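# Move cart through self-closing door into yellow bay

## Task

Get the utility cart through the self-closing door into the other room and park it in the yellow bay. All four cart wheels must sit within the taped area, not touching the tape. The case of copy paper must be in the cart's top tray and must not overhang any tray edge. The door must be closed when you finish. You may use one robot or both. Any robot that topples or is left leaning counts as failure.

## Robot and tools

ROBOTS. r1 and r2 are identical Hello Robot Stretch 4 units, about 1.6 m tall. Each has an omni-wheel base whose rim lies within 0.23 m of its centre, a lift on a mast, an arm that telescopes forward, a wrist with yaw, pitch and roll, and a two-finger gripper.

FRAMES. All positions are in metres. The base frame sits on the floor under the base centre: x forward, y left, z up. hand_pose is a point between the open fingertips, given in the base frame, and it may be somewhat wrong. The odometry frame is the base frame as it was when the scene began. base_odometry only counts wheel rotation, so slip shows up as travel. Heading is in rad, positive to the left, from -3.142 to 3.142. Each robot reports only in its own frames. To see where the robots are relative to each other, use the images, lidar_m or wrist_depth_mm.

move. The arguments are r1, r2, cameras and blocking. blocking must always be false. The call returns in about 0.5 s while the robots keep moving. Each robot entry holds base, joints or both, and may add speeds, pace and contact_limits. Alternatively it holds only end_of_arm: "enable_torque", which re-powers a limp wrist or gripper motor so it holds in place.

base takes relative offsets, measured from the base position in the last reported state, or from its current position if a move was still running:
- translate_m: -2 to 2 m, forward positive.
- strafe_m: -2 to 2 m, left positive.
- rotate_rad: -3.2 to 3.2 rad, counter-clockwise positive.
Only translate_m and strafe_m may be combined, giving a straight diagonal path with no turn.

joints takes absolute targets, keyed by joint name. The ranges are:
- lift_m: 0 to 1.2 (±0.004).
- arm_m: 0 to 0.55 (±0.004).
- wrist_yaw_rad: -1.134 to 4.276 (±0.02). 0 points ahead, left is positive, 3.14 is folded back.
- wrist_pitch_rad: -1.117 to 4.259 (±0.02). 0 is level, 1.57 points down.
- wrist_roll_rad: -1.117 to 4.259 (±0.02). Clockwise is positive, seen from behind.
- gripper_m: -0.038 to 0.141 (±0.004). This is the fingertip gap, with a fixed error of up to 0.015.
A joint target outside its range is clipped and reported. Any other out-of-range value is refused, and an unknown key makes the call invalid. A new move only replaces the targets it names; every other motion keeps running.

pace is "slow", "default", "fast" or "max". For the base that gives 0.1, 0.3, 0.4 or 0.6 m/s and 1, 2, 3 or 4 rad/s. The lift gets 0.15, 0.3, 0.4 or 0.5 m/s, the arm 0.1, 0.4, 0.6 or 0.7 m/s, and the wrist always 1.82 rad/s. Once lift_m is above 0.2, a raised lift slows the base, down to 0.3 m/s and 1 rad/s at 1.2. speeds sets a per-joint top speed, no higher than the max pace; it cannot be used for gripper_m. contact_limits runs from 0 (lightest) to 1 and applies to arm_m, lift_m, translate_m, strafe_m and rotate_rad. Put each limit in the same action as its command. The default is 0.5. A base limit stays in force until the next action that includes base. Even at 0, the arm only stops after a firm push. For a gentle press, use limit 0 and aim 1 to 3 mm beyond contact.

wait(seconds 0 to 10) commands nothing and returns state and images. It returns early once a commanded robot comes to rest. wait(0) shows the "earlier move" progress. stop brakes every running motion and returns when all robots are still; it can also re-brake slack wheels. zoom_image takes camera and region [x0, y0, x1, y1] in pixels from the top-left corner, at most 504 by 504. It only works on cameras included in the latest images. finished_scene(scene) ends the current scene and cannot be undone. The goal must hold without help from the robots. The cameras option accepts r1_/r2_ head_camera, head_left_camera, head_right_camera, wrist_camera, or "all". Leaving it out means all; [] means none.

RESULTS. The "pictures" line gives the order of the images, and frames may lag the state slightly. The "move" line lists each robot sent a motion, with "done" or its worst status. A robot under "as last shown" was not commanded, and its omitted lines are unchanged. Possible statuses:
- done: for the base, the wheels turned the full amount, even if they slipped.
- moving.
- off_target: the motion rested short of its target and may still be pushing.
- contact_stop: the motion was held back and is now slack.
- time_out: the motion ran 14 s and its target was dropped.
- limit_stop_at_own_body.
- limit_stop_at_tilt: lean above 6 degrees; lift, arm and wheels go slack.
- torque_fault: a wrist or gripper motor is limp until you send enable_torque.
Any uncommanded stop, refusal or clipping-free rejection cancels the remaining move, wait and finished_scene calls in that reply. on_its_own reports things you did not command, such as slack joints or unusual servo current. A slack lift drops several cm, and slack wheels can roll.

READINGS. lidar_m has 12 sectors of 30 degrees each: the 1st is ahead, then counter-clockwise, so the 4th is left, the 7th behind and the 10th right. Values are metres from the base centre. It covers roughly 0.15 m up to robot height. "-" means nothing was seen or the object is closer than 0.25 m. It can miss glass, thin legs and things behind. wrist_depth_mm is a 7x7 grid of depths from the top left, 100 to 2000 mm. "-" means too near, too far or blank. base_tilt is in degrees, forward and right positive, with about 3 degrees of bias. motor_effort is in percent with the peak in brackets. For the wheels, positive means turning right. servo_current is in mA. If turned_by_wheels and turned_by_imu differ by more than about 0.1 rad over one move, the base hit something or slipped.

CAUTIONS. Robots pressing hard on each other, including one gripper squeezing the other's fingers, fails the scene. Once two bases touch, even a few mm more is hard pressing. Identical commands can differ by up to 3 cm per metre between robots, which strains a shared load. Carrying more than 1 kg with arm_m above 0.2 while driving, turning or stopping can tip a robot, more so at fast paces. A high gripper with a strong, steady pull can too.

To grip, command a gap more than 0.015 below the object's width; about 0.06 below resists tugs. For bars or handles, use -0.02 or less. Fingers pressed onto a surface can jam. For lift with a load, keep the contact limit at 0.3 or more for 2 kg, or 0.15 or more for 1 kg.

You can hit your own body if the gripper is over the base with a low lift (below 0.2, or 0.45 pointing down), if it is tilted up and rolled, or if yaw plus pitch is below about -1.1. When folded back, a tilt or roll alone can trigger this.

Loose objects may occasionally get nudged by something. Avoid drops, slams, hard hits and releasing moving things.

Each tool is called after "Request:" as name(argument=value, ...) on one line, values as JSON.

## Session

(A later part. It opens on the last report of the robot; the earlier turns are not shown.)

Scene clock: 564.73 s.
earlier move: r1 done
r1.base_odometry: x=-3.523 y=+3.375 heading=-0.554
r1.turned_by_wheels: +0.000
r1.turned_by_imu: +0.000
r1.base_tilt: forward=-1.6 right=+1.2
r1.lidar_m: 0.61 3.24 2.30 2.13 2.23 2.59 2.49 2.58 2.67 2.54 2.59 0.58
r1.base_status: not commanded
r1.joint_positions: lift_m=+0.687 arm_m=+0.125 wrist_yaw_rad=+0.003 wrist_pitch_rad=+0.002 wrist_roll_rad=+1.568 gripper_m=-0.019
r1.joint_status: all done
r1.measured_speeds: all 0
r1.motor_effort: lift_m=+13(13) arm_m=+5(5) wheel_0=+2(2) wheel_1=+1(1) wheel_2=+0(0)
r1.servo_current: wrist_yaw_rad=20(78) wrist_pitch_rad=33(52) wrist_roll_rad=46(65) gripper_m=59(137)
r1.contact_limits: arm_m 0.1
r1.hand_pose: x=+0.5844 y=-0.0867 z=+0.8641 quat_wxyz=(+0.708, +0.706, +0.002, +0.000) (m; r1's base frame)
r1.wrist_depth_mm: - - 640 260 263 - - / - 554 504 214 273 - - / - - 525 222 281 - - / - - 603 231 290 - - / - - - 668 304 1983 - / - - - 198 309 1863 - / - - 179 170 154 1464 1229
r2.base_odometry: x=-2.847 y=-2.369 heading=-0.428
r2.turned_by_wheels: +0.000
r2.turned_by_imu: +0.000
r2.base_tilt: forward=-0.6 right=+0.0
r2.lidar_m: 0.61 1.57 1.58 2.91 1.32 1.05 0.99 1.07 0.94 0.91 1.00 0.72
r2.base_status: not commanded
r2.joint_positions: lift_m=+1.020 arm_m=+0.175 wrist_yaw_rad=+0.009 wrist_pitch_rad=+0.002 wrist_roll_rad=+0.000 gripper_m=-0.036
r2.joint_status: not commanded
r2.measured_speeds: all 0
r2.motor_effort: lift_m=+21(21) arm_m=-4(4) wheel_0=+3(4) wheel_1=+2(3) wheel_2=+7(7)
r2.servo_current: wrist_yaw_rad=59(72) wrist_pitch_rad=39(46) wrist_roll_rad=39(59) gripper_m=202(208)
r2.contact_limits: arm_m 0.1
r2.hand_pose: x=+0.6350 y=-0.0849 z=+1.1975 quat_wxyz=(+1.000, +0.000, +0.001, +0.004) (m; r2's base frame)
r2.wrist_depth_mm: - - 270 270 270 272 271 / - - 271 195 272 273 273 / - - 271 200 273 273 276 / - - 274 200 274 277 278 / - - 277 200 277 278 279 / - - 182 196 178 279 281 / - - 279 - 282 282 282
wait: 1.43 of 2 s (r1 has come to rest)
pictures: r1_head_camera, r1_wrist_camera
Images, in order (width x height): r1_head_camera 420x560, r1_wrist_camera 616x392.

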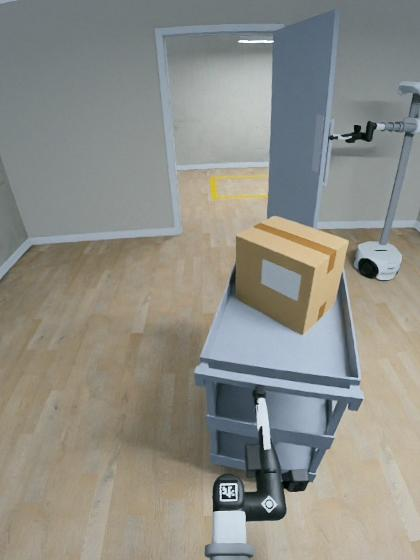

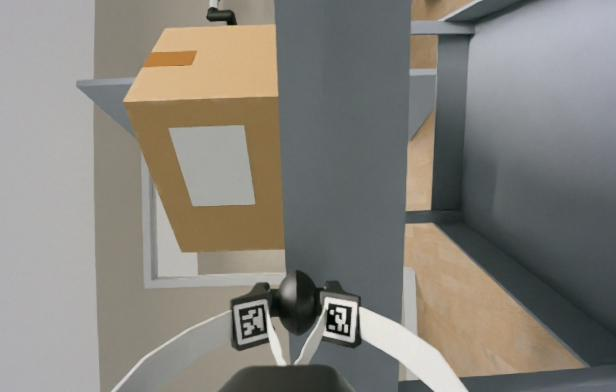

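Request:
move(blocking=false, r1={"joints":{"gripper_m":0.1}}, cameras=[])

Request:
wait(seconds=2, cameras=[])

Request:
move(blocking=false, r1={"joints":{"arm_m":0.175},"contact_limits":{"arm_m":0.1},"speeds":{"arm_m":0.1}}, cameras=[])

Request:
wait(seconds=1.5, cameras=["r1_head_camera","r1_wrist_camera"])

Request:
move(blocking=false, r1={"joints":{"gripper_m":-0.02}}, cameras=[])

Request:
wait(seconds=2, cameras=["r1_head_camera","r1_wrist_camera"])

Request:
zoom_image(camera="r1_head_camera", region=[190, 210, 370, 470])

Scene clock: 577.63 s.
move: r1 moving
r1.base_odometry: x=-3.523 y=+3.375 heading=-0.554
r1.turned_by_wheels: +0.000
r1.turned_by_imu: +0.000
r1.base_tilt: forward=-1.6 right=+1.2
r1.lidar_m: 0.62 3.26 2.29 2.16 2.22 2.61 2.47 2.60 2.72 2.55 2.62 0.58
r1.base_status: not commanded
r1.joint_positions: lift_m=+0.687 arm_m=+0.125 wrist_yaw_rad=+0.003 wrist_pitch_rad=+0.002 wrist_roll_rad=+1.568 gripper_m=+0.005
r1.joint_status: gripper_m moving
r1.measured_speeds: all 0
r1.motor_effort: lift_m=+12(13) arm_m=+5(5) wheel_0=+2(2) wheel_1=+1(2) wheel_2=+0(0)
r1.servo_current: wrist_yaw_rad=46(59) wrist_pitch_rad=46(52) wrist_roll_rad=46(59) gripper_m=78(78)
r1.contact_limits: arm_m 0.1
r1.hand_pose: x=+0.5844 y=-0.0867 z=+0.8641 quat_wxyz=(+0.708, +0.706, +0.002, +0.000) (m; r1's base frame)
r1.wrist_depth_mm: - - 634 260 263 - - / - 549 504 214 271 - - / - - 525 223 281 - - / - - 597 232 293 - - / - - - 661 304 1921 - / - - - 203 182 1756 - / - - 189 161 157 1618 1229
r2: as last shown
r2.base_tilt: forward=-0.7 right=+0.1
r2.lidar_m: 0.59 1.56 1.60 2.90 1.32 1.04 1.01 1.09 0.95 0.88 0.99 0.72
r2.motor_effort: lift_m=+21(21) arm_m=-3(4) wheel_0=+3(4) wheel_1=+3(3) wheel_2=+7(7)
r2.servo_current: wrist_yaw_rad=46(65) wrist_pitch_rad=46(46) wrist_roll_rad=39(59) gripper_m=202(202)
r2.contact_limits: arm_m 0.1
r2.wrist_depth_mm: - - 268 270 271 272 273 / - - 271 196 273 272 273 / - - 272 201 274 276 274 / - - 274 199 276 277 277 / - - 274 201 277 278 278 / - - 182 197 178 279 281 / - - 278 - 282 281 282
pictures: none
No camera images: "cameras" was empty.

Scene clock: 579.07 s.
earlier move: r1 done
r1.base_odometry: x=-3.523 y=+3.375 heading=-0.554
r1.turned_by_wheels: +0.000
r1.turned_by_imu: +0.000
r1.base_tilt: forward=-1.6 right=+1.3
r1.lidar_m: 0.60 3.26 2.26 2.14 2.23 2.60 2.48 2.57 2.69 2.56 2.60 0.56
r1.base_status: not commanded
r1.joint_positions: lift_m=+0.687 arm_m=+0.125 wrist_yaw_rad=+0.003 wrist_pitch_rad=+0.002 wrist_roll_rad=+1.568 gripper_m=+0.100
r1.joint_status: all done
r1.measured_speeds: all 0
r1.motor_effort: lift_m=+12(13) arm_m=+5(5) wheel_0=+2(2) wheel_1=+1(2) wheel_2=+0(0)
r1.servo_current: wrist_yaw_rad=39(72) wrist_pitch_rad=39(52) wrist_roll_rad=39(65) gripper_m=46(91)
r1.contact_limits: arm_m 0.1
r1.hand_pose: x=+0.5844 y=-0.0867 z=+0.8641 quat_wxyz=(+0.708, +0.706, +0.002, +0.000) (m; r1's base frame)
r1.wrist_depth_mm: - - 640 259 264 - - / - 559 508 214 273 - - / - - 521 221 281 - - / - - 609 232 290 - - / - - 699 668 304 1921 - / - - 214 - 193 1576 - / - - - 144 359 1661 1281
r2.base_odometry: x=-2.847 y=-2.369 heading=-0.428
r2.turned_by_wheels: +0.000
r2.turned_by_imu: +0.000
r2.base_tilt: forward=-0.6 right=+0.0
r2.lidar_m: 0.61 1.58 1.57 2.90 1.33 1.02 1.00 1.09 0.92 0.90 1.00 0.71
r2.base_status: not commanded
r2.joint_positions: lift_m=+1.020 arm_m=+0.175 wrist_yaw_rad=+0.009 wrist_pitch_rad=+0.002 wrist_roll_rad=+0.000 gripper_m=-0.036
r2.joint_status: not commanded
r2.measured_speeds: all 0
r2.motor_effort: lift_m=+21(21) arm_m=-4(4) wheel_0=+3(4) wheel_1=+3(3) wheel_2=+6(7)
r2.servo_current: wrist_yaw_rad=59(65) wrist_pitch_rad=33(46) wrist_roll_rad=46(59) gripper_m=189(202)
r2.contact_limits: arm_m 0.1
r2.hand_pose: x=+0.6350 y=-0.0849 z=+1.1975 quat_wxyz=(+1.000, +0.000, +0.001, +0.004) (m; r2's base frame)
r2.wrist_depth_mm: - - 271 271 270 271 272 / - - 271 195 273 273 273 / - - 272 201 273 274 276 / - - 273 200 276 276 278 / - - 276 201 277 278 279 / - - 183 197 178 279 281 / - - 278 - 281 282 282
wait: 1.43 of 2 s (r1 has come to rest)
pictures: none
No camera images: "cameras" was empty.

Scene clock: 579.57 s.
move: r1 moving
r1.base_odometry: x=-3.523 y=+3.375 heading=-0.554
r1.turned_by_wheels: +0.000
r1.turned_by_imu: +0.000
r1.base_tilt: forward=-1.6 right=+1.3
r1.lidar_m: 0.58 3.28 2.28 2.14 2.22 2.63 2.48 2.60 2.70 2.56 2.60 0.58
r1.base_status: not commanded
r1.joint_positions: lift_m=+0.687 arm_m=+0.163 wrist_yaw_rad=+0.003 wrist_pitch_rad=+0.002 wrist_roll_rad=+1.568 gripper_m=+0.100
r1.joint_status: arm_m moving
r1.measured_speeds: translate_m=+0.000 strafe_m=+0.000 rotate_rad=+0.000 lift_m=+0.000 arm_m=+0.100 wrist_yaw_rad=+0.000 wrist_pitch_rad=+0.000 wrist_roll_rad=+0.000
r1.motor_effort: lift_m=+13(13) arm_m=+3(7) wheel_0=+2(2) wheel_1=+1(1) wheel_2=+0(0)
r1.servo_current: wrist_yaw_rad=39(72) wrist_pitch_rad=39(46) wrist_roll_rad=46(52) gripper_m=39(46)
r1.contact_limits: arm_m 0.1
r1.hand_pose: x=+0.6222 y=-0.0867 z=+0.8641 quat_wxyz=(+0.708, +0.706, +0.002, +0.000) (m; r1's base frame)
r1.wrist_depth_mm: - - 603 232 232 - - / - 496 473 237 240 - - / - 508 488 244 248 - - / - - 559 254 257 - - / - - 647 259 264 1921 - / - - 215 - 190 1576 - / - - - 144 283 1863 1281
r2: as last shown
r2.base_tilt: forward=-0.7 right=+0.1
r2.lidar_m: 0.60 1.60 1.56 2.90 1.32 1.00 0.99 1.09 0.92 0.90 1.00 0.72
r2.motor_effort: lift_m=+21(21) arm_m=-3(4) wheel_0=+3(3) wheel_1=+2(3) wheel_2=+6(7)
r2.servo_current: wrist_yaw_rad=59(65) wrist_pitch_rad=39(46) wrist_roll_rad=46(59) gripper_m=195(208)
r2.contact_limits: arm_m 0.1
r2.wrist_depth_mm: - - 271 270 270 271 272 / - - 270 195 272 273 274 / - - 272 200 274 274 274 / - - 272 200 276 276 278 / - - 277 201 278 278 277 / - - 182 196 178 279 281 / - - 278 - 281 279 282
pictures: none
No camera images: "cameras" was empty.

Scene clock: 580.10 s.
earlier move: r1 done
r1.base_odometry: x=-3.523 y=+3.375 heading=-0.554
r1.turned_by_wheels: +0.000
r1.turned_by_imu: +0.000
r1.base_tilt: forward=-1.6 right=+1.3
r1.lidar_m: 0.61 3.25 2.29 2.14 2.23 2.62 2.47 2.59 2.68 2.55 2.62 0.60
r1.base_status: not commanded
r1.joint_positions: lift_m=+0.687 arm_m=+0.175 wrist_yaw_rad=+0.003 wrist_pitch_rad=+0.002 wrist_roll_rad=+1.568 gripper_m=+0.100
r1.joint_status: all done
r1.measured_speeds: all 0
r1.motor_effort: lift_m=+12(13) arm_m=+5(7) wheel_0=+2(2) wheel_1=+1(1) wheel_2=+0(0)
r1.servo_current: wrist_yaw_rad=39(72) wrist_pitch_rad=46(46) wrist_roll_rad=72(72) gripper_m=46(46)
r1.contact_limits: arm_m 0.1
r1.hand_pose: x=+0.6344 y=-0.0867 z=+0.8641 quat_wxyz=(+0.708, +0.706, +0.002, +0.000) (m; r1's base frame)
r1.wrist_depth_mm: - - 549 162 216 - - / - 459 452 220 224 - - / - 492 484 231 233 - - / - - 549 238 239 - - / - - 647 249 249 1921 - / - - 215 259 197 1576 - / - - - 144 268 1756 1229
r2.base_odometry: x=-2.847 y=-2.369 heading=-0.428
r2.turned_by_wheels: +0.000
r2.turned_by_imu: +0.000
r2.base_tilt: forward=-0.6 right=+0.1
r2.lidar_m: 0.58 1.59 1.56 2.90 1.30 1.04 1.00 1.09 0.92 0.90 0.99 0.73
r2.base_status: not commanded
r2.joint_positions: lift_m=+1.020 arm_m=+0.175 wrist_yaw_rad=+0.009 wrist_pitch_rad=+0.002 wrist_roll_rad=+0.000 gripper_m=-0.036
r2.joint_status: not commanded
r2.measured_speeds: all 0
r2.motor_effort: lift_m=+21(21) arm_m=-4(4) wheel_0=+3(4) wheel_1=+3(3) wheel_2=+7(7)
r2.servo_current: wrist_yaw_rad=65(65) wrist_pitch_rad=33(46) wrist_roll_rad=52(59) gripper_m=195(208)
r2.contact_limits: arm_m 0.1
r2.hand_pose: x=+0.6350 y=-0.0849 z=+1.1975 quat_wxyz=(+1.000, +0.000, +0.001, +0.004) (m; r2's base frame)
r2.wrist_depth_mm: - - 270 270 271 273 272 / - - 270 195 273 272 273 / - - 272 200 274 277 276 / - - 273 200 276 276 278 / - - 276 201 276 278 278 / - - 182 197 178 279 281 / - - 278 - 279 282 282
wait: 0.53 of 1.5 s (r1 has come to rest)
pictures: r1_head_camera, r1_wrist_camera
Images, in order (width x height): r1_head_camera 420x560, r1_wrist_camera 616x392.

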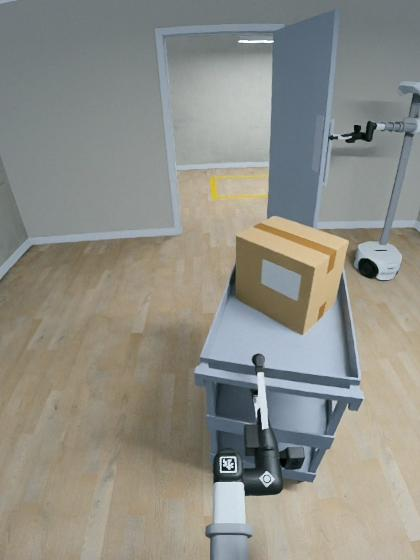

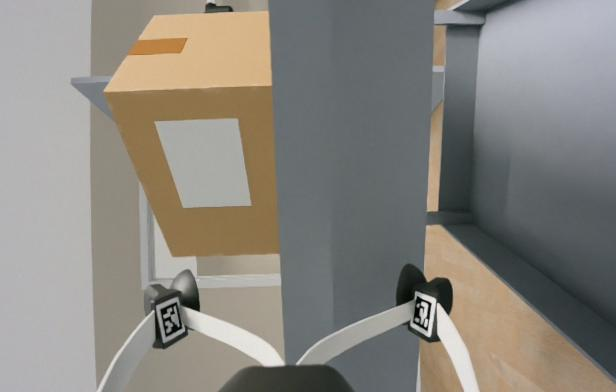

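Scene clock: 580.60 s.
move: r1 moving
r1.base_odometry: x=-3.523 y=+3.375 heading=-0.554
r1.turned_by_wheels: +0.000
r1.turned_by_imu: +0.000
r1.base_tilt: forward=-1.6 right=+1.2
r1.lidar_m: 0.61 3.27 2.29 2.17 2.22 2.64 2.50 2.59 2.70 2.55 2.62 0.59
r1.base_status: not commanded
r1.joint_positions: lift_m=+0.687 arm_m=+0.175 wrist_yaw_rad=+0.003 wrist_pitch_rad=+0.002 wrist_roll_rad=+1.568 gripper_m=+0.084
r1.joint_status: gripper_m moving
r1.measured_speeds: all 0
r1.motor_effort: lift_m=+13(13) arm_m=+5(5) wheel_0=+2(2) wheel_1=+1(1) wheel_2=+0(0)
r1.servo_current: wrist_yaw_rad=52(59) wrist_pitch_rad=33(46) wrist_roll_rad=46(65) gripper_m=91(91)
r1.contact_limits: arm_m 0.1
r1.hand_pose: x=+0.6344 y=-0.0867 z=+0.8641 quat_wxyz=(+0.708, +0.706, +0.002, +0.000) (m; r1's base frame)
r1.wrist_depth_mm: - - 554 162 218 - - / - 459 452 222 225 - - / - 492 480 230 234 - - / - - 549 237 240 - - / - - 640 248 249 1863 - / - - 212 258 194 1576 - / - - - 142 268 1863 1255
r2: as last shown
r2.lidar_m: 0.61 1.58 1.60 2.91 1.34 1.01 0.99 1.08 0.94 0.90 1.00 0.72
r2.motor_effort: lift_m=+21(21) arm_m=-3(4) wheel_0=+3(4) wheel_1=+3(3) wheel_2=+7(7)
r2.servo_current: wrist_yaw_rad=52(65) wrist_pitch_rad=39(46) wrist_roll_rad=39(59) gripper_m=202(202)
r2.contact_limits: arm_m 0.1
r2.wrist_depth_mm: - - 270 270 271 272 272 / - - 271 196 271 273 273 / - - 272 200 274 276 274 / - - 273 200 274 277 277 / - - 277 200 277 278 279 / - - 183 197 179 279 281 / - - 277 - 279 281 282
pictures: none
No camera images: "cameras" was empty.

Scene clock: 582.03 s.
earlier move: r1 done
r1.base_odometry: x=-3.523 y=+3.375 heading=-0.554
r1.turned_by_wheels: +0.000
r1.turned_by_imu: +0.000
r1.base_tilt: forward=-1.6 right=+1.3
r1.lidar_m: 0.60 3.28 2.29 2.16 2.22 2.59 2.48 2.57 2.69 2.55 2.64 0.57
r1.base_status: not commanded
r1.joint_positions: lift_m=+0.686 arm_m=+0.175 wrist_yaw_rad=+0.003 wrist_pitch_rad=+0.003 wrist_roll_rad=+1.568 gripper_m=-0.019
r1.joint_status: all done
r1.measured_speeds: all 0
r1.motor_effort: lift_m=+14(14) arm_m=-1(5) wheel_0=+2(2) wheel_1=+1(1) wheel_2=+0(0)
r1.servo_current: wrist_yaw_rad=39(72) wrist_pitch_rad=46(52) wrist_roll_rad=46(65) gripper_m=85(156)
r1.contact_limits: arm_m 0.1
r1.hand_pose: x=+0.6345 y=-0.0867 z=+0.8637 quat_wxyz=(+0.708, +0.706, +0.002, +0.000) (m; r1's base frame)
r1.wrist_depth_mm: - - 539 159 215 - - / - 449 449 164 221 - - / - 488 480 170 230 - - / - - 549 234 238 - - / - - 640 244 246 1756 - / - - 210 196 181 1661 - / - - - 138 265 143 1229
r2.base_odometry: x=-2.847 y=-2.369 heading=-0.428
r2.turned_by_wheels: +0.000
r2.turned_by_imu: +0.000
r2.base_tilt: forward=-0.6 right=+0.1
r2.lidar_m: 0.63 1.59 1.55 2.88 1.32 1.03 1.00 1.08 0.94 0.90 0.96 0.71
r2.base_status: not commanded
r2.joint_positions: lift_m=+1.020 arm_m=+0.175 wrist_yaw_rad=+0.009 wrist_pitch_rad=+0.002 wrist_roll_rad=+0.000 gripper_m=-0.036
r2.joint_status: not commanded
r2.measured_speeds: all 0
r2.motor_effort: lift_m=+21(21) arm_m=-4(4) wheel_0=+3(4) wheel_1=+3(3) wheel_2=+6(7)
r2.servo_current: wrist_yaw_rad=65(72) wrist_pitch_rad=39(46) wrist_roll_rad=52(59) gripper_m=195(208)
r2.contact_limits: arm_m 0.1
r2.hand_pose: x=+0.6350 y=-0.0849 z=+1.1975 quat_wxyz=(+1.000, +0.000, +0.001, +0.004) (m; r2's base frame)
r2.wrist_depth_mm: - - 270 271 270 273 273 / - - 271 196 272 273 273 / - - 272 200 274 276 274 / - - 272 199 277 278 277 / - - 274 200 277 278 279 / - - 182 196 178 279 281 / - - 281 - 281 281 282
wait: 1.43 of 2 s (r1 has come to rest)
pictures: r1_head_camera, r1_wrist_camera
Images, in order (width x height): r1_head_camera 420x560, r1_wrist_camera 616x392.

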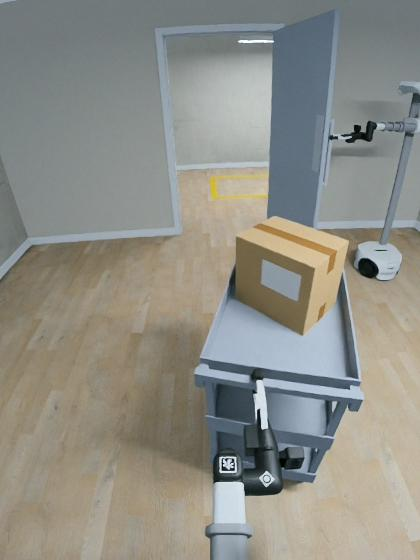

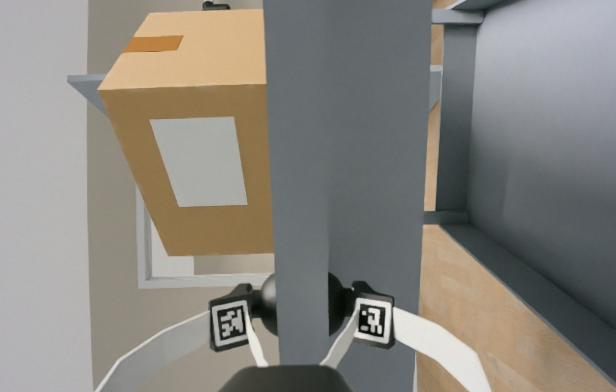

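Scaled by 1.938 from the camera's 420x560 image, which has a finer 600x800 frame.

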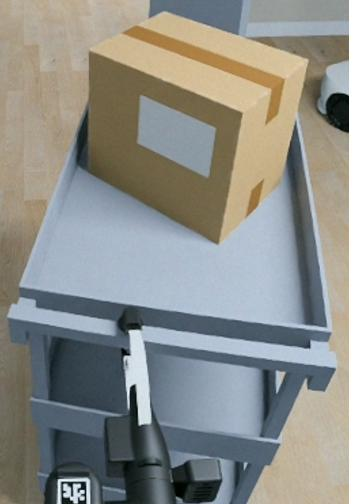

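Request:
move(blocking=false, r1={"base":{"strafe_m":-0.15},"pace":"slow"}, cameras=[])

Request:
wait(seconds=3, cameras=["r1_head_camera","r1_head_left_camera","r1_wrist_camera"])

Scene clock: 607.37 s.
move: r1 moving
r1.base_odometry: x=-3.530 y=+3.363 heading=-0.554
r1.turned_by_wheels: +0.000
r1.turned_by_imu: +0.000
r1.base_tilt: forward=-1.6 right=+1.3
r1.lidar_m: 0.60 3.29 2.30 2.17 2.24 2.60 2.47 2.57 2.70 2.53 2.57 0.58
r1.base_status: strafe_m moving
r1.joint_positions: lift_m=+0.686 arm_m=+0.175 wrist_yaw_rad=+0.003 wrist_pitch_rad=+0.003 wrist_roll_rad=+1.568 gripper_m=-0.019
r1.joint_status: not commanded
r1.measured_speeds: translate_m=+0.000 strafe_m=-0.057 rotate_rad=-0.003 lift_m=+0.000 arm_m=+0.000 wrist_yaw_rad=+0.000 wrist_pitch_rad=+0.000 wrist_roll_rad=+0.000
r1.motor_effort: lift_m=+14(14) arm_m=-3(4) wheel_0=+12(14) wheel_1=-6(7) wheel_2=+3(3)
r1.servo_current: wrist_yaw_rad=46(65) wrist_pitch_rad=39(52) wrist_roll_rad=46(59) gripper_m=72(85)
r1.contact_limits: arm_m 0.1
r1.hand_pose: x=+0.6345 y=-0.0867 z=+0.8637 quat_wxyz=(+0.708, +0.706, +0.002, +0.000) (m; r1's base frame)
r1.wrist_depth_mm: - - 549 159 215 - - / - 445 445 163 222 - - / - 488 477 170 230 - - / - - 544 234 237 - - / - - 640 243 246 1756 - / - - 211 198 183 1661 - / - - 185 138 262 143 1229
r2: as last shown
r2.lidar_m: 0.61 1.56 1.57 2.92 1.31 1.03 1.00 1.10 0.91 0.91 1.00 0.70
r2.motor_effort: lift_m=+21(21) arm_m=-4(4) wheel_0=+3(3) wheel_1=+2(3) wheel_2=+7(7)
r2.servo_current: wrist_yaw_rad=46(72) wrist_pitch_rad=39(46) wrist_roll_rad=46(59) gripper_m=195(202)
r2.contact_limits: arm_m 0.1
r2.wrist_depth_mm: - - 270 270 271 272 273 / - - 271 196 272 273 273 / - - 272 200 273 276 274 / - - 274 199 276 277 277 / - - 276 200 277 278 278 / - - 182 197 178 279 281 / - - 279 - 281 279 282
pictures: none
No camera images: "cameras" was empty.

Scene clock: 609.50 s.
earlier move: r1 done
r1.base_odometry: x=-3.601 y=+3.247 heading=-0.554
r1.turned_by_wheels: +0.000
r1.turned_by_imu: +0.000
r1.base_tilt: forward=-1.6 right=+1.3
r1.lidar_m: 0.57 3.38 2.48 2.28 2.36 2.62 2.47 2.58 2.55 2.41 2.46 0.63
r1.base_status: done
r1.joint_positions: lift_m=+0.686 arm_m=+0.175 wrist_yaw_rad=+0.003 wrist_pitch_rad=+0.003 wrist_roll_rad=+1.568 gripper_m=-0.019
r1.joint_status: not commanded
r1.measured_speeds: all 0
r1.motor_effort: lift_m=+14(14) arm_m=-4(4) wheel_0=+5(14) wheel_1=-2(9) wheel_2=+2(4)
r1.servo_current: wrist_yaw_rad=46(65) wrist_pitch_rad=39(52) wrist_roll_rad=33(59) gripper_m=72(85)
r1.contact_limits: arm_m 0.1
r1.hand_pose: x=+0.6345 y=-0.0867 z=+0.8637 quat_wxyz=(+0.708, +0.706, +0.002, +0.000) (m; r1's base frame)
r1.wrist_depth_mm: - - - 247 247 1756 - / - - 647 247 249 831 - / - 484 480 246 249 - - / - 512 504 247 250 - - / - - 554 250 250 - - / - - 209 198 182 - - / - - 185 138 253 134 -
r2.base_odometry: x=-2.847 y=-2.369 heading=-0.428
r2.turned_by_wheels: +0.000
r2.turned_by_imu: +0.000
r2.base_tilt: forward=-0.6 right=+0.1
r2.lidar_m: 0.59 1.51 1.57 2.89 1.31 1.02 1.00 1.07 0.94 0.91 0.99 0.71
r2.base_status: not commanded
r2.joint_positions: lift_m=+1.020 arm_m=+0.175 wrist_yaw_rad=+0.009 wrist_pitch_rad=+0.002 wrist_roll_rad=+0.000 gripper_m=-0.036
r2.joint_status: not commanded
r2.measured_speeds: all 0
r2.motor_effort: lift_m=+21(21) arm_m=-3(4) wheel_0=+3(4) wheel_1=+3(3) wheel_2=+6(7)
r2.servo_current: wrist_yaw_rad=59(78) wrist_pitch_rad=39(46) wrist_roll_rad=39(59) gripper_m=195(208)
r2.contact_limits: arm_m 0.1
r2.hand_pose: x=+0.6350 y=-0.0849 z=+1.1975 quat_wxyz=(+1.000, +0.000, +0.001, +0.004) (m; r2's base frame)
r2.wrist_depth_mm: - - 268 271 270 272 271 / - - 271 196 272 273 274 / - - 272 201 274 273 274 / - - 274 200 274 274 278 / - - 276 200 277 277 279 / - - 182 197 179 279 279 / - - 278 - 281 281 282
wait: 2.13 of 3 s (r1 has come to rest)
pictures: r1_head_camera, r1_head_left_camera, r1_wrist_camera
Images, in order (width x height): r1_head_camera 420x560, r1_head_left_camera 420x672, r1_wrist_camera 616x392.

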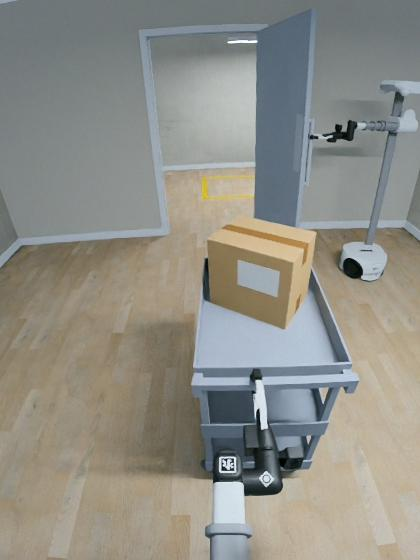

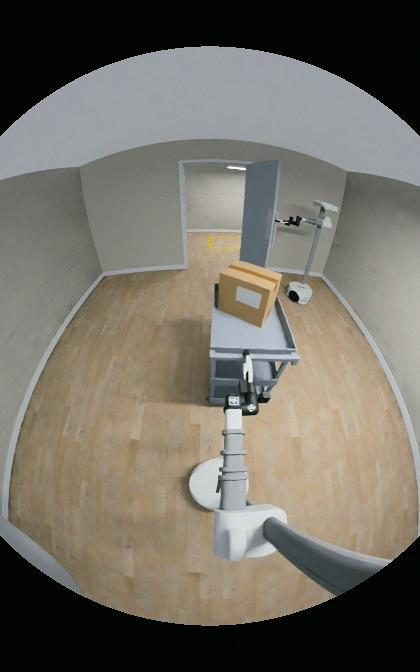

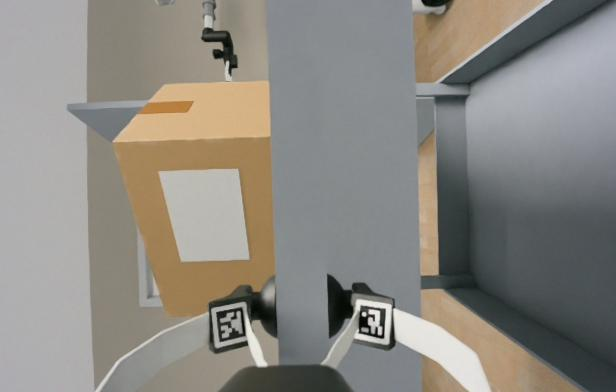

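Request:
move(blocking=false, r1={"base":{"strafe_m":-0.08},"pace":"slow"}, cameras=[])

Request:
wait(seconds=3, cameras=["r1_head_left_camera"])

Request:
move(blocking=false, r1={"base":{"translate_m":0.5,"strafe_m":0.09},"pace":"slow"}, cameras=[])

Request:
wait(seconds=7, cameras=["r1_head_camera","r1_head_left_camera","r1_wrist_camera"])

Scene clock: 622.93 s.
move: r1 moving
r1.base_odometry: x=-3.609 y=+3.235 heading=-0.554
r1.turned_by_wheels: +0.000
r1.turned_by_imu: +0.000
r1.base_tilt: forward=-1.6 right=+1.3
r1.lidar_m: 0.57 3.38 2.47 2.31 2.36 2.63 2.49 2.57 2.54 2.38 2.45 0.61
r1.base_status: strafe_m moving
r1.joint_positions: lift_m=+0.686 arm_m=+0.175 wrist_yaw_rad=+0.003 wrist_pitch_rad=+0.003 wrist_roll_rad=+1.568 gripper_m=-0.019
r1.joint_status: not commanded
r1.measured_speeds: translate_m=+0.000 strafe_m=-0.057 rotate_rad=-0.001 lift_m=+0.000 arm_m=+0.000 wrist_yaw_rad=+0.000 wrist_pitch_rad=+0.000 wrist_roll_rad=+0.000
r1.motor_effort: lift_m=+14(14) arm_m=-4(4) wheel_0=+9(13) wheel_1=-4(6) wheel_2=+1(2)
r1.servo_current: wrist_yaw_rad=26(65) wrist_pitch_rad=46(52) wrist_roll_rad=39(59) gripper_m=72(78)
r1.contact_limits: arm_m 0.1
r1.hand_pose: x=+0.6345 y=-0.0867 z=+0.8637 quat_wxyz=(+0.708, +0.706, +0.002, +0.000) (m; r1's base frame)
r1.wrist_depth_mm: - - - 248 250 1808 - / - - - 250 250 - - / - 508 477 249 250 - - / - 517 504 249 250 - - / - - 549 251 250 - - / - - 209 198 183 - - / - - - 138 251 134 -
r2: as last shown
r2.base_tilt: forward=-0.6 right=+0.0
r2.lidar_m: 0.61 1.50 1.56 2.87 1.32 1.03 0.99 1.07 0.94 0.92 0.99 0.71
r2.motor_effort: lift_m=+21(21) arm_m=-4(4) wheel_0=+3(4) wheel_1=+3(3) wheel_2=+7(7)
r2.servo_current: wrist_yaw_rad=52(72) wrist_pitch_rad=39(46) wrist_roll_rad=39(59) gripper_m=195(202)
r2.contact_limits: arm_m 0.1
r2.wrist_depth_mm: - - 270 270 270 272 273 / - - 271 195 272 273 273 / - - 272 200 273 274 276 / - - 273 199 274 277 277 / - - 276 201 277 277 279 / - - 182 197 178 279 281 / - - 279 - 281 282 281
pictures: none
No camera images: "cameras" was empty.

Scene clock: 624.37 s.
earlier move: r1 done
r1.base_odometry: x=-3.643 y=+3.180 heading=-0.553
r1.turned_by_wheels: +0.000
r1.turned_by_imu: +0.000
r1.base_tilt: forward=-1.6 right=+1.3
r1.lidar_m: 0.57 3.39 2.55 2.40 2.44 2.62 2.46 2.57 2.46 2.31 2.40 0.61
r1.base_status: done
r1.joint_positions: lift_m=+0.686 arm_m=+0.175 wrist_yaw_rad=+0.003 wrist_pitch_rad=+0.003 wrist_roll_rad=+1.568 gripper_m=-0.019
r1.joint_status: not commanded
r1.measured_speeds: all 0
r1.motor_effort: lift_m=+14(14) arm_m=-3(4) wheel_0=+6(13) wheel_1=-1(8) wheel_2=+1(2)
r1.servo_current: wrist_yaw_rad=52(65) wrist_pitch_rad=39(52) wrist_roll_rad=46(72) gripper_m=72(78)
r1.contact_limits: arm_m 0.1
r1.hand_pose: x=+0.6345 y=-0.0867 z=+0.8637 quat_wxyz=(+0.708, +0.706, +0.002, +0.000) (m; r1's base frame)
r1.wrist_depth_mm: - - - - 266 1756 - / - - - 262 263 1808 - / - - 564 257 257 - - / - 500 488 255 255 - - / - - 530 250 252 - - / - - 209 196 185 - - / - - - 156 244 134 -
r2.base_odometry: x=-2.847 y=-2.369 heading=-0.428
r2.turned_by_wheels: +0.000
r2.turned_by_imu: +0.000
r2.base_tilt: forward=-0.6 right=+0.1
r2.lidar_m: 0.57 1.49 1.53 2.91 1.33 1.02 1.00 1.09 0.94 0.88 0.98 0.72
r2.base_status: not commanded
r2.joint_positions: lift_m=+1.020 arm_m=+0.175 wrist_yaw_rad=+0.009 wrist_pitch_rad=+0.002 wrist_roll_rad=+0.000 gripper_m=-0.036
r2.joint_status: not commanded
r2.measured_speeds: all 0
r2.motor_effort: lift_m=+21(21) arm_m=-3(4) wheel_0=+3(4) wheel_1=+3(3) wheel_2=+6(7)
r2.servo_current: wrist_yaw_rad=59(72) wrist_pitch_rad=39(46) wrist_roll_rad=39(59) gripper_m=195(208)
r2.contact_limits: arm_m 0.1
r2.hand_pose: x=+0.6350 y=-0.0849 z=+1.1975 quat_wxyz=(+1.000, +0.000, +0.001, +0.004) (m; r2's base frame)
r2.wrist_depth_mm: - - 271 271 271 272 272 / - - 271 195 272 273 274 / - - 271 200 273 274 276 / - - 274 199 274 276 278 / - - 276 200 278 278 278 / - - 183 196 179 279 281 / - - 281 - 279 281 283
wait: 1.43 of 3 s (r1 has come to rest)
pictures: r1_head_left_camera
Images, in order (width x height): r1_head_left_camera 420x672.

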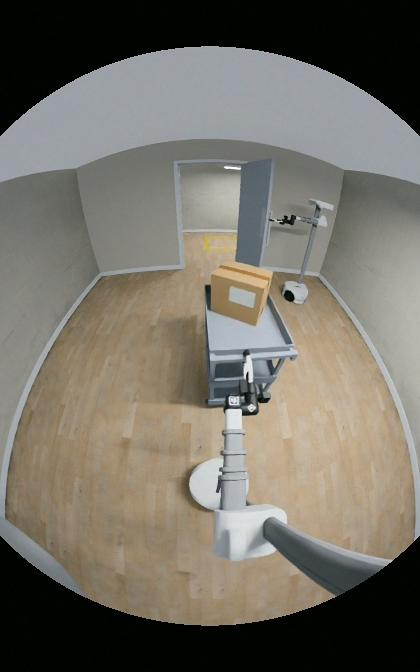

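Scene clock: 624.87 s.
move: r1 moving
r1.base_odometry: x=-3.632 y=+3.175 heading=-0.553
r1.turned_by_wheels: +0.000
r1.turned_by_imu: +0.000
r1.base_tilt: forward=-1.6 right=+1.3
r1.lidar_m: 0.53 3.36 2.54 2.39 2.45 2.64 2.49 2.59 2.46 2.33 2.37 0.60
r1.base_status: translate_m moving; strafe_m moving
r1.joint_positions: lift_m=+0.686 arm_m=+0.175 wrist_yaw_rad=+0.003 wrist_pitch_rad=+0.003 wrist_roll_rad=+1.568 gripper_m=-0.019
r1.joint_status: not commanded
r1.measured_speeds: translate_m=+0.048 strafe_m=+0.008 rotate_rad=-0.001 lift_m=+0.000 arm_m=+0.000 wrist_yaw_rad=+0.000 wrist_pitch_rad=+0.000 wrist_roll_rad=+0.000
r1.motor_effort: lift_m=+14(14) arm_m=-4(4) wheel_0=+6(9) wheel_1=+4(7) wheel_2=-6(7)
r1.servo_current: wrist_yaw_rad=52(59) wrist_pitch_rad=46(46) wrist_roll_rad=46(65) gripper_m=65(72)
r1.contact_limits: arm_m 0.1
r1.hand_pose: x=+0.6345 y=-0.0867 z=+0.8637 quat_wxyz=(+0.708, +0.706, +0.002, +0.000) (m; r1's base frame)
r1.wrist_depth_mm: - - - 256 258 1661 - / - - - 253 255 1863 - / - - 569 249 250 - - / - 484 480 245 247 - - / - - 517 241 243 - - / - - 208 194 184 - - / - - 597 159 236 141 -
r2: as last shown
r2.base_tilt: forward=-0.6 right=+0.0
r2.lidar_m: 0.60 1.48 1.52 2.90 1.34 1.02 0.99 1.11 0.94 0.92 0.98 0.72
r2.motor_effort: lift_m=+21(21) arm_m=-3(4) wheel_0=+3(4) wheel_1=+2(3) wheel_2=+7(7)
r2.servo_current: wrist_yaw_rad=59(65) wrist_pitch_rad=46(46) wrist_roll_rad=52(59) gripper_m=195(202)
r2.contact_limits: arm_m 0.1
r2.wrist_depth_mm: - - 268 270 271 272 273 / - - 271 196 272 273 273 / - - 272 200 274 273 274 / - - 273 200 276 277 277 / - - 277 200 277 278 279 / - - 182 197 178 281 282 / - - 278 - 282 281 282
pictures: none
No camera images: "cameras" was empty.

Scene clock: 630.70 s.
earlier move: r1 done
r1.base_odometry: x=-3.171 y=+2.993 heading=-0.554
r1.turned_by_wheels: +0.000
r1.turned_by_imu: -0.003
r1.base_tilt: forward=-1.6 right=+1.3
r1.lidar_m: 0.57 2.88 2.47 2.33 2.41 3.11 3.01 3.05 2.53 2.36 2.44 0.60
r1.base_status: done
r1.joint_positions: lift_m=+0.686 arm_m=+0.175 wrist_yaw_rad=-0.002 wrist_pitch_rad=+0.005 wrist_roll_rad=+1.568 gripper_m=-0.019
r1.joint_status: not commanded
r1.measured_speeds: all 0
r1.motor_effort: lift_m=+15(15) arm_m=+4(4) wheel_0=+1(9) wheel_1=+3(8) wheel_2=-5(13)
r1.servo_current: wrist_yaw_rad=52(78) wrist_pitch_rad=46(59) wrist_roll_rad=33(65) gripper_m=39(72)
r1.contact_limits: arm_m 0.1
r1.hand_pose: x=+0.6341 y=-0.0880 z=+0.8630 quat_wxyz=(+0.708, +0.706, +0.001, -0.002) (m; r1's base frame)
r1.wrist_depth_mm: - - - 229 229 1708 - / - - 640 169 230 - - / - 455 466 170 233 - - / - 492 488 171 231 - - / - - 530 171 233 - - / - - 569 184 233 1756 - / - - 179 134 233 535 -
r2.base_odometry: x=-2.847 y=-2.369 heading=-0.428
r2.turned_by_wheels: +0.000
r2.turned_by_imu: +0.001
r2.base_tilt: forward=-0.6 right=+0.1
r2.lidar_m: 0.62 1.15 1.55 2.90 1.35 1.01 0.99 1.11 0.92 0.90 1.01 0.72
r2.base_status: not commanded
r2.joint_positions: lift_m=+1.020 arm_m=+0.175 wrist_yaw_rad=+0.009 wrist_pitch_rad=+0.002 wrist_roll_rad=+0.000 gripper_m=-0.036
r2.joint_status: not commanded
r2.measured_speeds: all 0
r2.motor_effort: lift_m=+21(21) arm_m=-4(4) wheel_0=+3(4) wheel_1=+3(3) wheel_2=+6(7)
r2.servo_current: wrist_yaw_rad=52(78) wrist_pitch_rad=33(46) wrist_roll_rad=46(59) gripper_m=202(208)
r2.contact_limits: arm_m 0.1
r2.hand_pose: x=+0.6350 y=-0.0849 z=+1.1975 quat_wxyz=(+1.000, +0.000, +0.001, +0.004) (m; r2's base frame)
r2.wrist_depth_mm: - - 270 270 271 272 272 / - - 271 195 271 273 274 / - - 273 201 273 274 276 / - - 273 200 276 277 276 / - - 274 201 276 277 279 / 866 - 183 197 178 281 281 / - 159 279 - 281 281 283
wait: 5.83 of 7 s (r1 has come to rest)
pictures: r1_head_camera, r1_head_left_camera, r1_wrist_camera
Images, in order (width x height): r1_head_camera 420x560, r1_head_left_camera 420x672, r1_wrist_camera 616x392.

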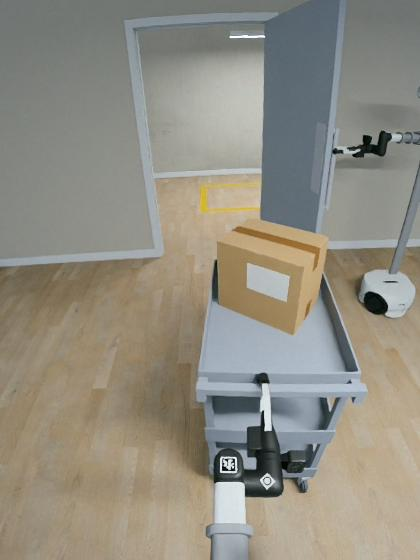

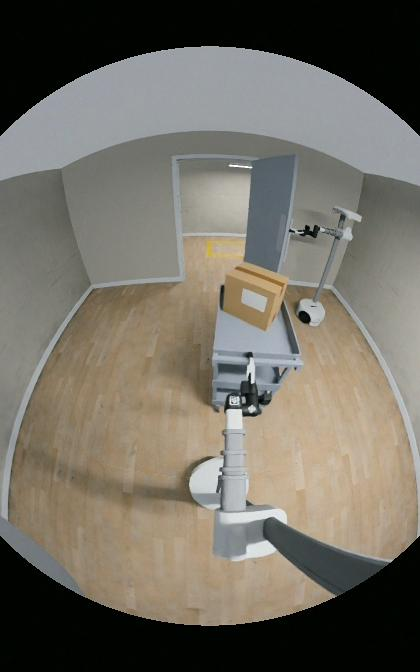

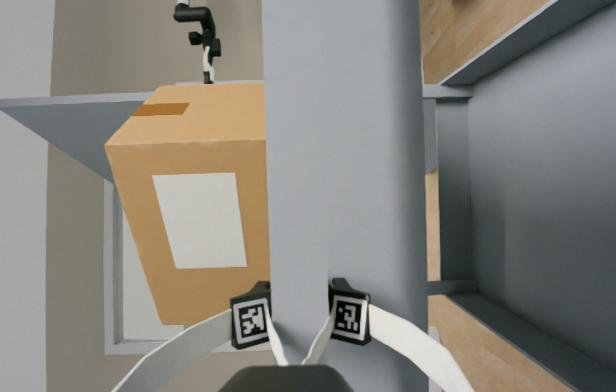

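Request:
move(blocking=false, r1={"joints":{"gripper_m":0.07}}, cameras=[])

Request:
wait(seconds=1.5, cameras=[])

Request:
move(blocking=false, r1={"base":{"strafe_m":-0.07},"pace":"slow"}, cameras=[])

Request:
wait(seconds=2, cameras=["r1_head_camera"])

Request:
move(blocking=false, r1={"joints":{"gripper_m":-0.035}}, cameras=[])

Request:
wait(seconds=2, cameras=["r1_head_camera","r1_wrist_camera"])

Scene clock: 642.47 s.
move: r1 moving
r1.base_odometry: x=-3.171 y=+2.993 heading=-0.554
r1.turned_by_wheels: +0.000
r1.turned_by_imu: +0.000
r1.base_tilt: forward=-1.6 right=+1.3
r1.lidar_m: 0.57 2.88 2.45 2.33 2.40 3.14 3.01 3.05 2.53 2.40 2.43 0.60
r1.base_status: not commanded
r1.joint_positions: lift_m=+0.686 arm_m=+0.175 wrist_yaw_rad=-0.002 wrist_pitch_rad=+0.005 wrist_roll_rad=+1.568 gripper_m=+0.005
r1.joint_status: gripper_m moving
r1.measured_speeds: all 0
r1.motor_effort: lift_m=+15(15) arm_m=+4(4) wheel_0=+1(1) wheel_1=+3(3) wheel_2=-5(5)
r1.servo_current: wrist_yaw_rad=52(65) wrist_pitch_rad=39(52) wrist_roll_rad=46(59) gripper_m=91(91)
r1.contact_limits: arm_m 0.1
r1.hand_pose: x=+0.6341 y=-0.0880 z=+0.8630 quat_wxyz=(+0.708, +0.706, +0.001, -0.002) (m; r1's base frame)
r1.wrist_depth_mm: - - - - 233 1756 - / - - 640 172 234 - - / - 466 462 174 234 - - / - 496 488 235 236 - - / - - 535 235 235 - - / - - 574 185 236 820 - / - - 160 156 181 1397 -
r2: as last shown
r2.turned_by_imu: +0.000
r2.base_tilt: forward=-0.6 right=+0.0
r2.lidar_m: 0.60 1.14 1.52 2.88 1.35 1.03 0.99 1.09 0.91 0.91 0.98 0.72
r2.motor_effort: lift_m=+21(21) arm_m=-4(4) wheel_0=+3(4) wheel_1=+2(3) wheel_2=+7(7)
r2.servo_current: wrist_yaw_rad=59(72) wrist_pitch_rad=33(46) wrist_roll_rad=46(52) gripper_m=195(202)
r2.contact_limits: arm_m 0.1
r2.wrist_depth_mm: - - 270 270 270 271 272 / - - 271 195 273 272 273 / - - 272 200 274 274 276 / - - 273 200 273 277 277 / - - 277 200 277 278 278 / 866 - 182 197 178 279 281 / 842 159 279 - 281 281 282
pictures: none
No camera images: "cameras" was empty.

Scene clock: 643.60 s.
earlier move: r1 done
r1.base_odometry: x=-3.171 y=+2.993 heading=-0.554
r1.turned_by_wheels: +0.000
r1.turned_by_imu: +0.000
r1.base_tilt: forward=-1.6 right=+1.2
r1.lidar_m: 0.55 2.87 2.47 2.32 2.40 3.13 3.01 3.08 2.52 2.39 2.45 0.59
r1.base_status: not commanded
r1.joint_positions: lift_m=+0.686 arm_m=+0.175 wrist_yaw_rad=-0.002 wrist_pitch_rad=+0.005 wrist_roll_rad=+1.568 gripper_m=+0.070
r1.joint_status: all done
r1.measured_speeds: all 0
r1.motor_effort: lift_m=+15(15) arm_m=+4(4) wheel_0=+1(1) wheel_1=+3(3) wheel_2=-5(5)
r1.servo_current: wrist_yaw_rad=52(65) wrist_pitch_rad=52(52) wrist_roll_rad=46(59) gripper_m=52(111)
r1.contact_limits: arm_m 0.1
r1.hand_pose: x=+0.6341 y=-0.0880 z=+0.8630 quat_wxyz=(+0.708, +0.706, +0.001, -0.002) (m; r1's base frame)
r1.wrist_depth_mm: - - - 235 236 1708 - / - - 640 176 237 - - / - 466 466 177 237 - - / - 508 492 236 238 - - / - - 535 178 239 - - / - - 574 186 239 1808 - / - - 159 148 167 1430 -
r2.base_odometry: x=-2.847 y=-2.369 heading=-0.428
r2.turned_by_wheels: +0.000
r2.turned_by_imu: +0.000
r2.base_tilt: forward=-0.6 right=+0.1
r2.lidar_m: 0.59 1.12 1.52 2.88 1.30 1.04 0.99 1.10 0.92 0.91 0.98 0.70
r2.base_status: not commanded
r2.joint_positions: lift_m=+1.020 arm_m=+0.175 wrist_yaw_rad=+0.009 wrist_pitch_rad=+0.002 wrist_roll_rad=+0.000 gripper_m=-0.036
r2.joint_status: not commanded
r2.measured_speeds: all 0
r2.motor_effort: lift_m=+21(21) arm_m=-4(4) wheel_0=+3(4) wheel_1=+3(3) wheel_2=+6(7)
r2.servo_current: wrist_yaw_rad=78(78) wrist_pitch_rad=39(46) wrist_roll_rad=46(59) gripper_m=195(208)
r2.contact_limits: arm_m 0.1
r2.hand_pose: x=+0.6350 y=-0.0849 z=+1.1975 quat_wxyz=(+1.000, +0.000, +0.001, +0.004) (m; r2's base frame)
r2.wrist_depth_mm: - - 270 271 271 272 272 / - - 270 195 273 273 273 / - - 272 200 273 274 277 / - - 274 200 276 277 277 / 976 - 276 200 276 278 278 / 866 - 182 196 178 281 281 / 842 1060 277 - 281 282 282
wait: 1.13 of 1.5 s (r1 has come to rest)
pictures: none
No camera images: "cameras" was empty.

Scene clock: 644.10 s.
move: r1 moving
r1.base_odometry: x=-3.178 y=+2.981 heading=-0.553
r1.turned_by_wheels: +0.000
r1.turned_by_imu: +0.000
r1.base_tilt: forward=-1.6 right=+1.3
r1.lidar_m: 0.56 2.89 2.48 2.34 2.43 3.14 3.01 3.09 2.51 2.37 2.43 0.60
r1.base_status: strafe_m moving
r1.joint_positions: lift_m=+0.686 arm_m=+0.175 wrist_yaw_rad=-0.002 wrist_pitch_rad=+0.005 wrist_roll_rad=+1.568 gripper_m=+0.070
r1.joint_status: not commanded
r1.measured_speeds: translate_m=+0.000 strafe_m=-0.057 rotate_rad=+0.002 lift_m=+0.000 arm_m=+0.000 wrist_yaw_rad=+0.000 wrist_pitch_rad=+0.000 wrist_roll_rad=+0.000
r1.motor_effort: lift_m=+15(15) arm_m=+4(4) wheel_0=+7(10) wheel_1=-5(6) wheel_2=+0(4)
r1.servo_current: wrist_yaw_rad=65(65) wrist_pitch_rad=52(52) wrist_roll_rad=33(65) gripper_m=39(46)
r1.contact_limits: arm_m 0.1
r1.hand_pose: x=+0.6341 y=-0.0880 z=+0.8630 quat_wxyz=(+0.708, +0.706, +0.001, -0.002) (m; r1's base frame)
r1.wrist_depth_mm: - - - 229 231 1708 - / - - 597 173 233 - - / - 462 455 174 235 - - / - 512 496 175 236 - - / - - 544 177 238 - - / - - 585 185 239 1863 - / - - 160 148 181 1537 -
r2: as last shown
r2.base_tilt: forward=-0.6 right=+0.0
r2.lidar_m: 0.60 1.13 1.54 2.88 1.35 1.02 1.01 1.11 0.94 0.91 0.99 0.71
r2.motor_effort: lift_m=+21(21) arm_m=-3(4) wheel_0=+3(4) wheel_1=+2(3) wheel_2=+7(7)
r2.servo_current: wrist_yaw_rad=52(65) wrist_pitch_rad=39(46) wrist_roll_rad=39(65) gripper_m=202(202)
r2.contact_limits: arm_m 0.1
r2.wrist_depth_mm: - - 270 271 270 271 273 / - - 270 196 273 272 276 / - - 271 201 273 276 276 / - - 273 200 276 277 277 / 960 - 276 200 277 277 278 / 866 - 182 196 178 279 281 / 842 1042 278 - 281 279 282
pictures: none
No camera images: "cameras" was empty.

Scene clock: 645.43 s.
earlier move: r1 done
r1.base_odometry: x=-3.208 y=+2.934 heading=-0.554
r1.turned_by_wheels: +0.000
r1.turned_by_imu: -0.001
r1.base_tilt: forward=-1.6 right=+1.3
r1.lidar_m: 0.57 2.89 2.54 2.41 2.49 3.12 2.98 3.09 2.46 2.32 2.36 0.60
r1.base_status: done
r1.joint_positions: lift_m=+0.686 arm_m=+0.175 wrist_yaw_rad=+0.002 wrist_pitch_rad=+0.003 wrist_roll_rad=+1.568 gripper_m=+0.070
r1.joint_status: not commanded
r1.measured_speeds: all 0
r1.motor_effort: lift_m=+15(15) arm_m=+4(4) wheel_0=+2(15) wheel_1=-4(6) wheel_2=-1(4)
r1.servo_current: wrist_yaw_rad=46(65) wrist_pitch_rad=39(52) wrist_roll_rad=59(65) gripper_m=39(46)
r1.contact_limits: arm_m 0.1
r1.hand_pose: x=+0.6344 y=-0.0868 z=+0.8635 quat_wxyz=(+0.708, +0.706, +0.002, +0.000) (m; r1's base frame)
r1.wrist_depth_mm: - - - 248 248 1756 - / - - 1499 248 250 1708 - / - 535 530 247 248 - - / - 500 484 248 249 - - / - - 525 248 249 - - / - - 193 187 190 - - / - - - 138 249 1661 -
r2.base_odometry: x=-2.847 y=-2.369 heading=-0.428
r2.turned_by_wheels: +0.000
r2.turned_by_imu: +0.000
r2.base_tilt: forward=-0.6 right=+0.1
r2.lidar_m: 0.60 1.11 1.48 2.91 1.35 1.03 1.01 1.10 0.93 0.91 0.99 0.72
r2.base_status: not commanded
r2.joint_positions: lift_m=+1.020 arm_m=+0.175 wrist_yaw_rad=+0.009 wrist_pitch_rad=+0.002 wrist_roll_rad=+0.000 gripper_m=-0.036
r2.joint_status: not commanded
r2.measured_speeds: all 0
r2.motor_effort: lift_m=+21(21) arm_m=-3(4) wheel_0=+3(4) wheel_1=+3(3) wheel_2=+7(7)
r2.servo_current: wrist_yaw_rad=52(78) wrist_pitch_rad=39(52) wrist_roll_rad=65(65) gripper_m=202(208)
r2.contact_limits: arm_m 0.1
r2.hand_pose: x=+0.6350 y=-0.0849 z=+1.1975 quat_wxyz=(+1.000, +0.000, +0.001, +0.004) (m; r2's base frame)
r2.wrist_depth_mm: - - 268 270 271 272 272 / - - 272 196 273 274 273 / - - 272 200 273 274 274 / - - 273 200 276 277 277 / 960 - 276 200 277 277 279 / 878 - 182 197 179 279 281 / 842 1042 278 - 282 282 282
wait: 1.33 of 2 s (r1 has come to rest)
pictures: r1_head_camera
Images, in order (width x height): r1_head_camera 420x560.

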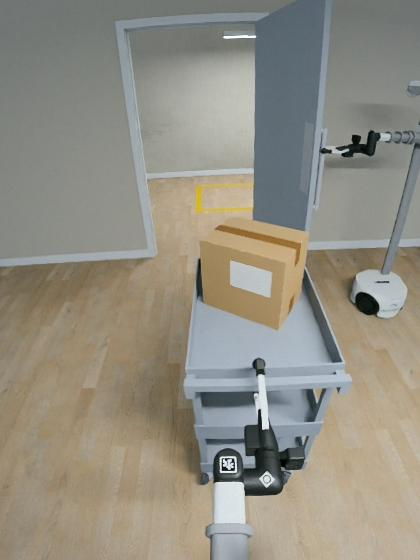

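Scene clock: 645.93 s.
move: r1 moving
r1.base_odometry: x=-3.208 y=+2.934 heading=-0.554
r1.turned_by_wheels: +0.000
r1.turned_by_imu: +0.000
r1.base_tilt: forward=-1.6 right=+1.3
r1.lidar_m: 0.58 2.88 2.53 2.41 2.48 3.15 3.00 3.07 2.44 2.30 2.37 0.58
r1.base_status: not commanded
r1.joint_positions: lift_m=+0.686 arm_m=+0.175 wrist_yaw_rad=+0.002 wrist_pitch_rad=+0.003 wrist_roll_rad=+1.568 gripper_m=+0.051
r1.joint_status: gripper_m moving
r1.measured_speeds: all 0
r1.motor_effort: lift_m=+15(15) arm_m=+4(4) wheel_0=+2(3) wheel_1=-4(4) wheel_2=-1(1)
r1.servo_current: wrist_yaw_rad=52(65) wrist_pitch_rad=39(52) wrist_roll_rad=52(59) gripper_m=104(104)
r1.contact_limits: arm_m 0.1
r1.hand_pose: x=+0.6344 y=-0.0868 z=+0.8635 quat_wxyz=(+0.708, +0.706, +0.002, +0.000) (m; r1's base frame)
r1.wrist_depth_mm: - - - 248 250 1756 - / - - 1537 248 248 1756 - / - 539 530 248 249 - - / - 496 484 248 249 - - / - - 535 248 249 - - / - - 192 188 189 - - / - - - 138 248 591 -
r2: as last shown
r2.lidar_m: 0.59 1.13 1.50 2.90 1.33 1.03 0.99 1.09 0.93 0.90 0.98 0.74
r2.motor_effort: lift_m=+21(21) arm_m=-3(4) wheel_0=+3(4) wheel_1=+2(3) wheel_2=+6(7)
r2.servo_current: wrist_yaw_rad=59(72) wrist_pitch_rad=33(39) wrist_roll_rad=39(65) gripper_m=195(202)
r2.contact_limits: arm_m 0.1
r2.wrist_depth_mm: - - 270 270 270 272 272 / - - 270 195 273 272 274 / - - 273 200 274 274 276 / - - 274 200 277 277 276 / 976 - 276 200 277 278 278 / 866 - 182 196 178 279 281 / 842 1042 279 - 281 281 282
pictures: none
No camera images: "cameras" was empty.

Scene clock: 647.17 s.
earlier move: r1 done
r1.base_odometry: x=-3.208 y=+2.934 heading=-0.554
r1.turned_by_wheels: +0.000
r1.turned_by_imu: +0.000
r1.base_tilt: forward=-1.6 right=+1.3
r1.lidar_m: 0.57 2.89 2.55 2.41 2.48 3.13 3.00 3.08 2.44 2.32 2.37 0.59
r1.base_status: not commanded
r1.joint_positions: lift_m=+0.686 arm_m=+0.175 wrist_yaw_rad=+0.002 wrist_pitch_rad=+0.003 wrist_roll_rad=+1.568 gripper_m=-0.034
r1.joint_status: all done
r1.measured_speeds: all 0
r1.motor_effort: lift_m=+15(15) arm_m=-4(4) wheel_0=+2(3) wheel_1=-3(4) wheel_2=-1(1)
r1.servo_current: wrist_yaw_rad=52(72) wrist_pitch_rad=46(52) wrist_roll_rad=59(65) gripper_m=78(189)
r1.contact_limits: arm_m 0.1
r1.hand_pose: x=+0.6345 y=-0.0868 z=+0.8635 quat_wxyz=(+0.708, +0.706, +0.002, +0.000) (m; r1's base frame)
r1.wrist_depth_mm: - - - - 236 1618 - / - - 1464 - 238 1708 - / - 504 508 177 238 - - / - 484 480 237 238 - - / - - 525 178 240 - - / - - 204 191 179 - - / - 157 - 178 240 148 -
r2.base_odometry: x=-2.847 y=-2.369 heading=-0.428
r2.turned_by_wheels: +0.000
r2.turned_by_imu: +0.000
r2.base_tilt: forward=-0.6 right=+0.1
r2.lidar_m: 0.61 1.13 1.48 2.90 1.34 1.02 1.01 1.09 0.92 0.91 0.99 0.72
r2.base_status: not commanded
r2.joint_positions: lift_m=+1.020 arm_m=+0.175 wrist_yaw_rad=+0.009 wrist_pitch_rad=+0.002 wrist_roll_rad=+0.000 gripper_m=-0.036
r2.joint_status: not commanded
r2.measured_speeds: all 0
r2.motor_effort: lift_m=+21(21) arm_m=-4(4) wheel_0=+3(4) wheel_1=+3(3) wheel_2=+6(7)
r2.servo_current: wrist_yaw_rad=59(72) wrist_pitch_rad=39(46) wrist_roll_rad=46(65) gripper_m=202(202)
r2.contact_limits: arm_m 0.1
r2.hand_pose: x=+0.6350 y=-0.0849 z=+1.1975 quat_wxyz=(+1.000, +0.000, +0.001, +0.004) (m; r2's base frame)
r2.wrist_depth_mm: - - 268 270 271 272 272 / - - 271 196 273 273 274 / - - 272 200 276 274 276 / - - 274 200 276 274 277 / 976 - 276 201 278 278 279 / 854 - 183 197 178 279 281 / 854 1042 278 - 281 282 283
wait: 1.23 of 2 s (r1 has come to rest)
pictures: r1_head_camera, r1_wrist_camera
Images, in order (width x height): r1_head_camera 420x560, r1_wrist_camera 616x392.

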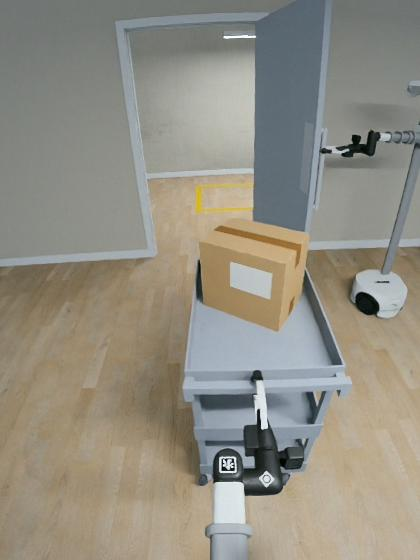

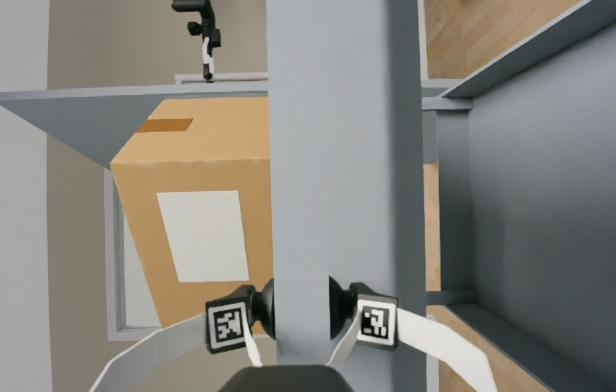

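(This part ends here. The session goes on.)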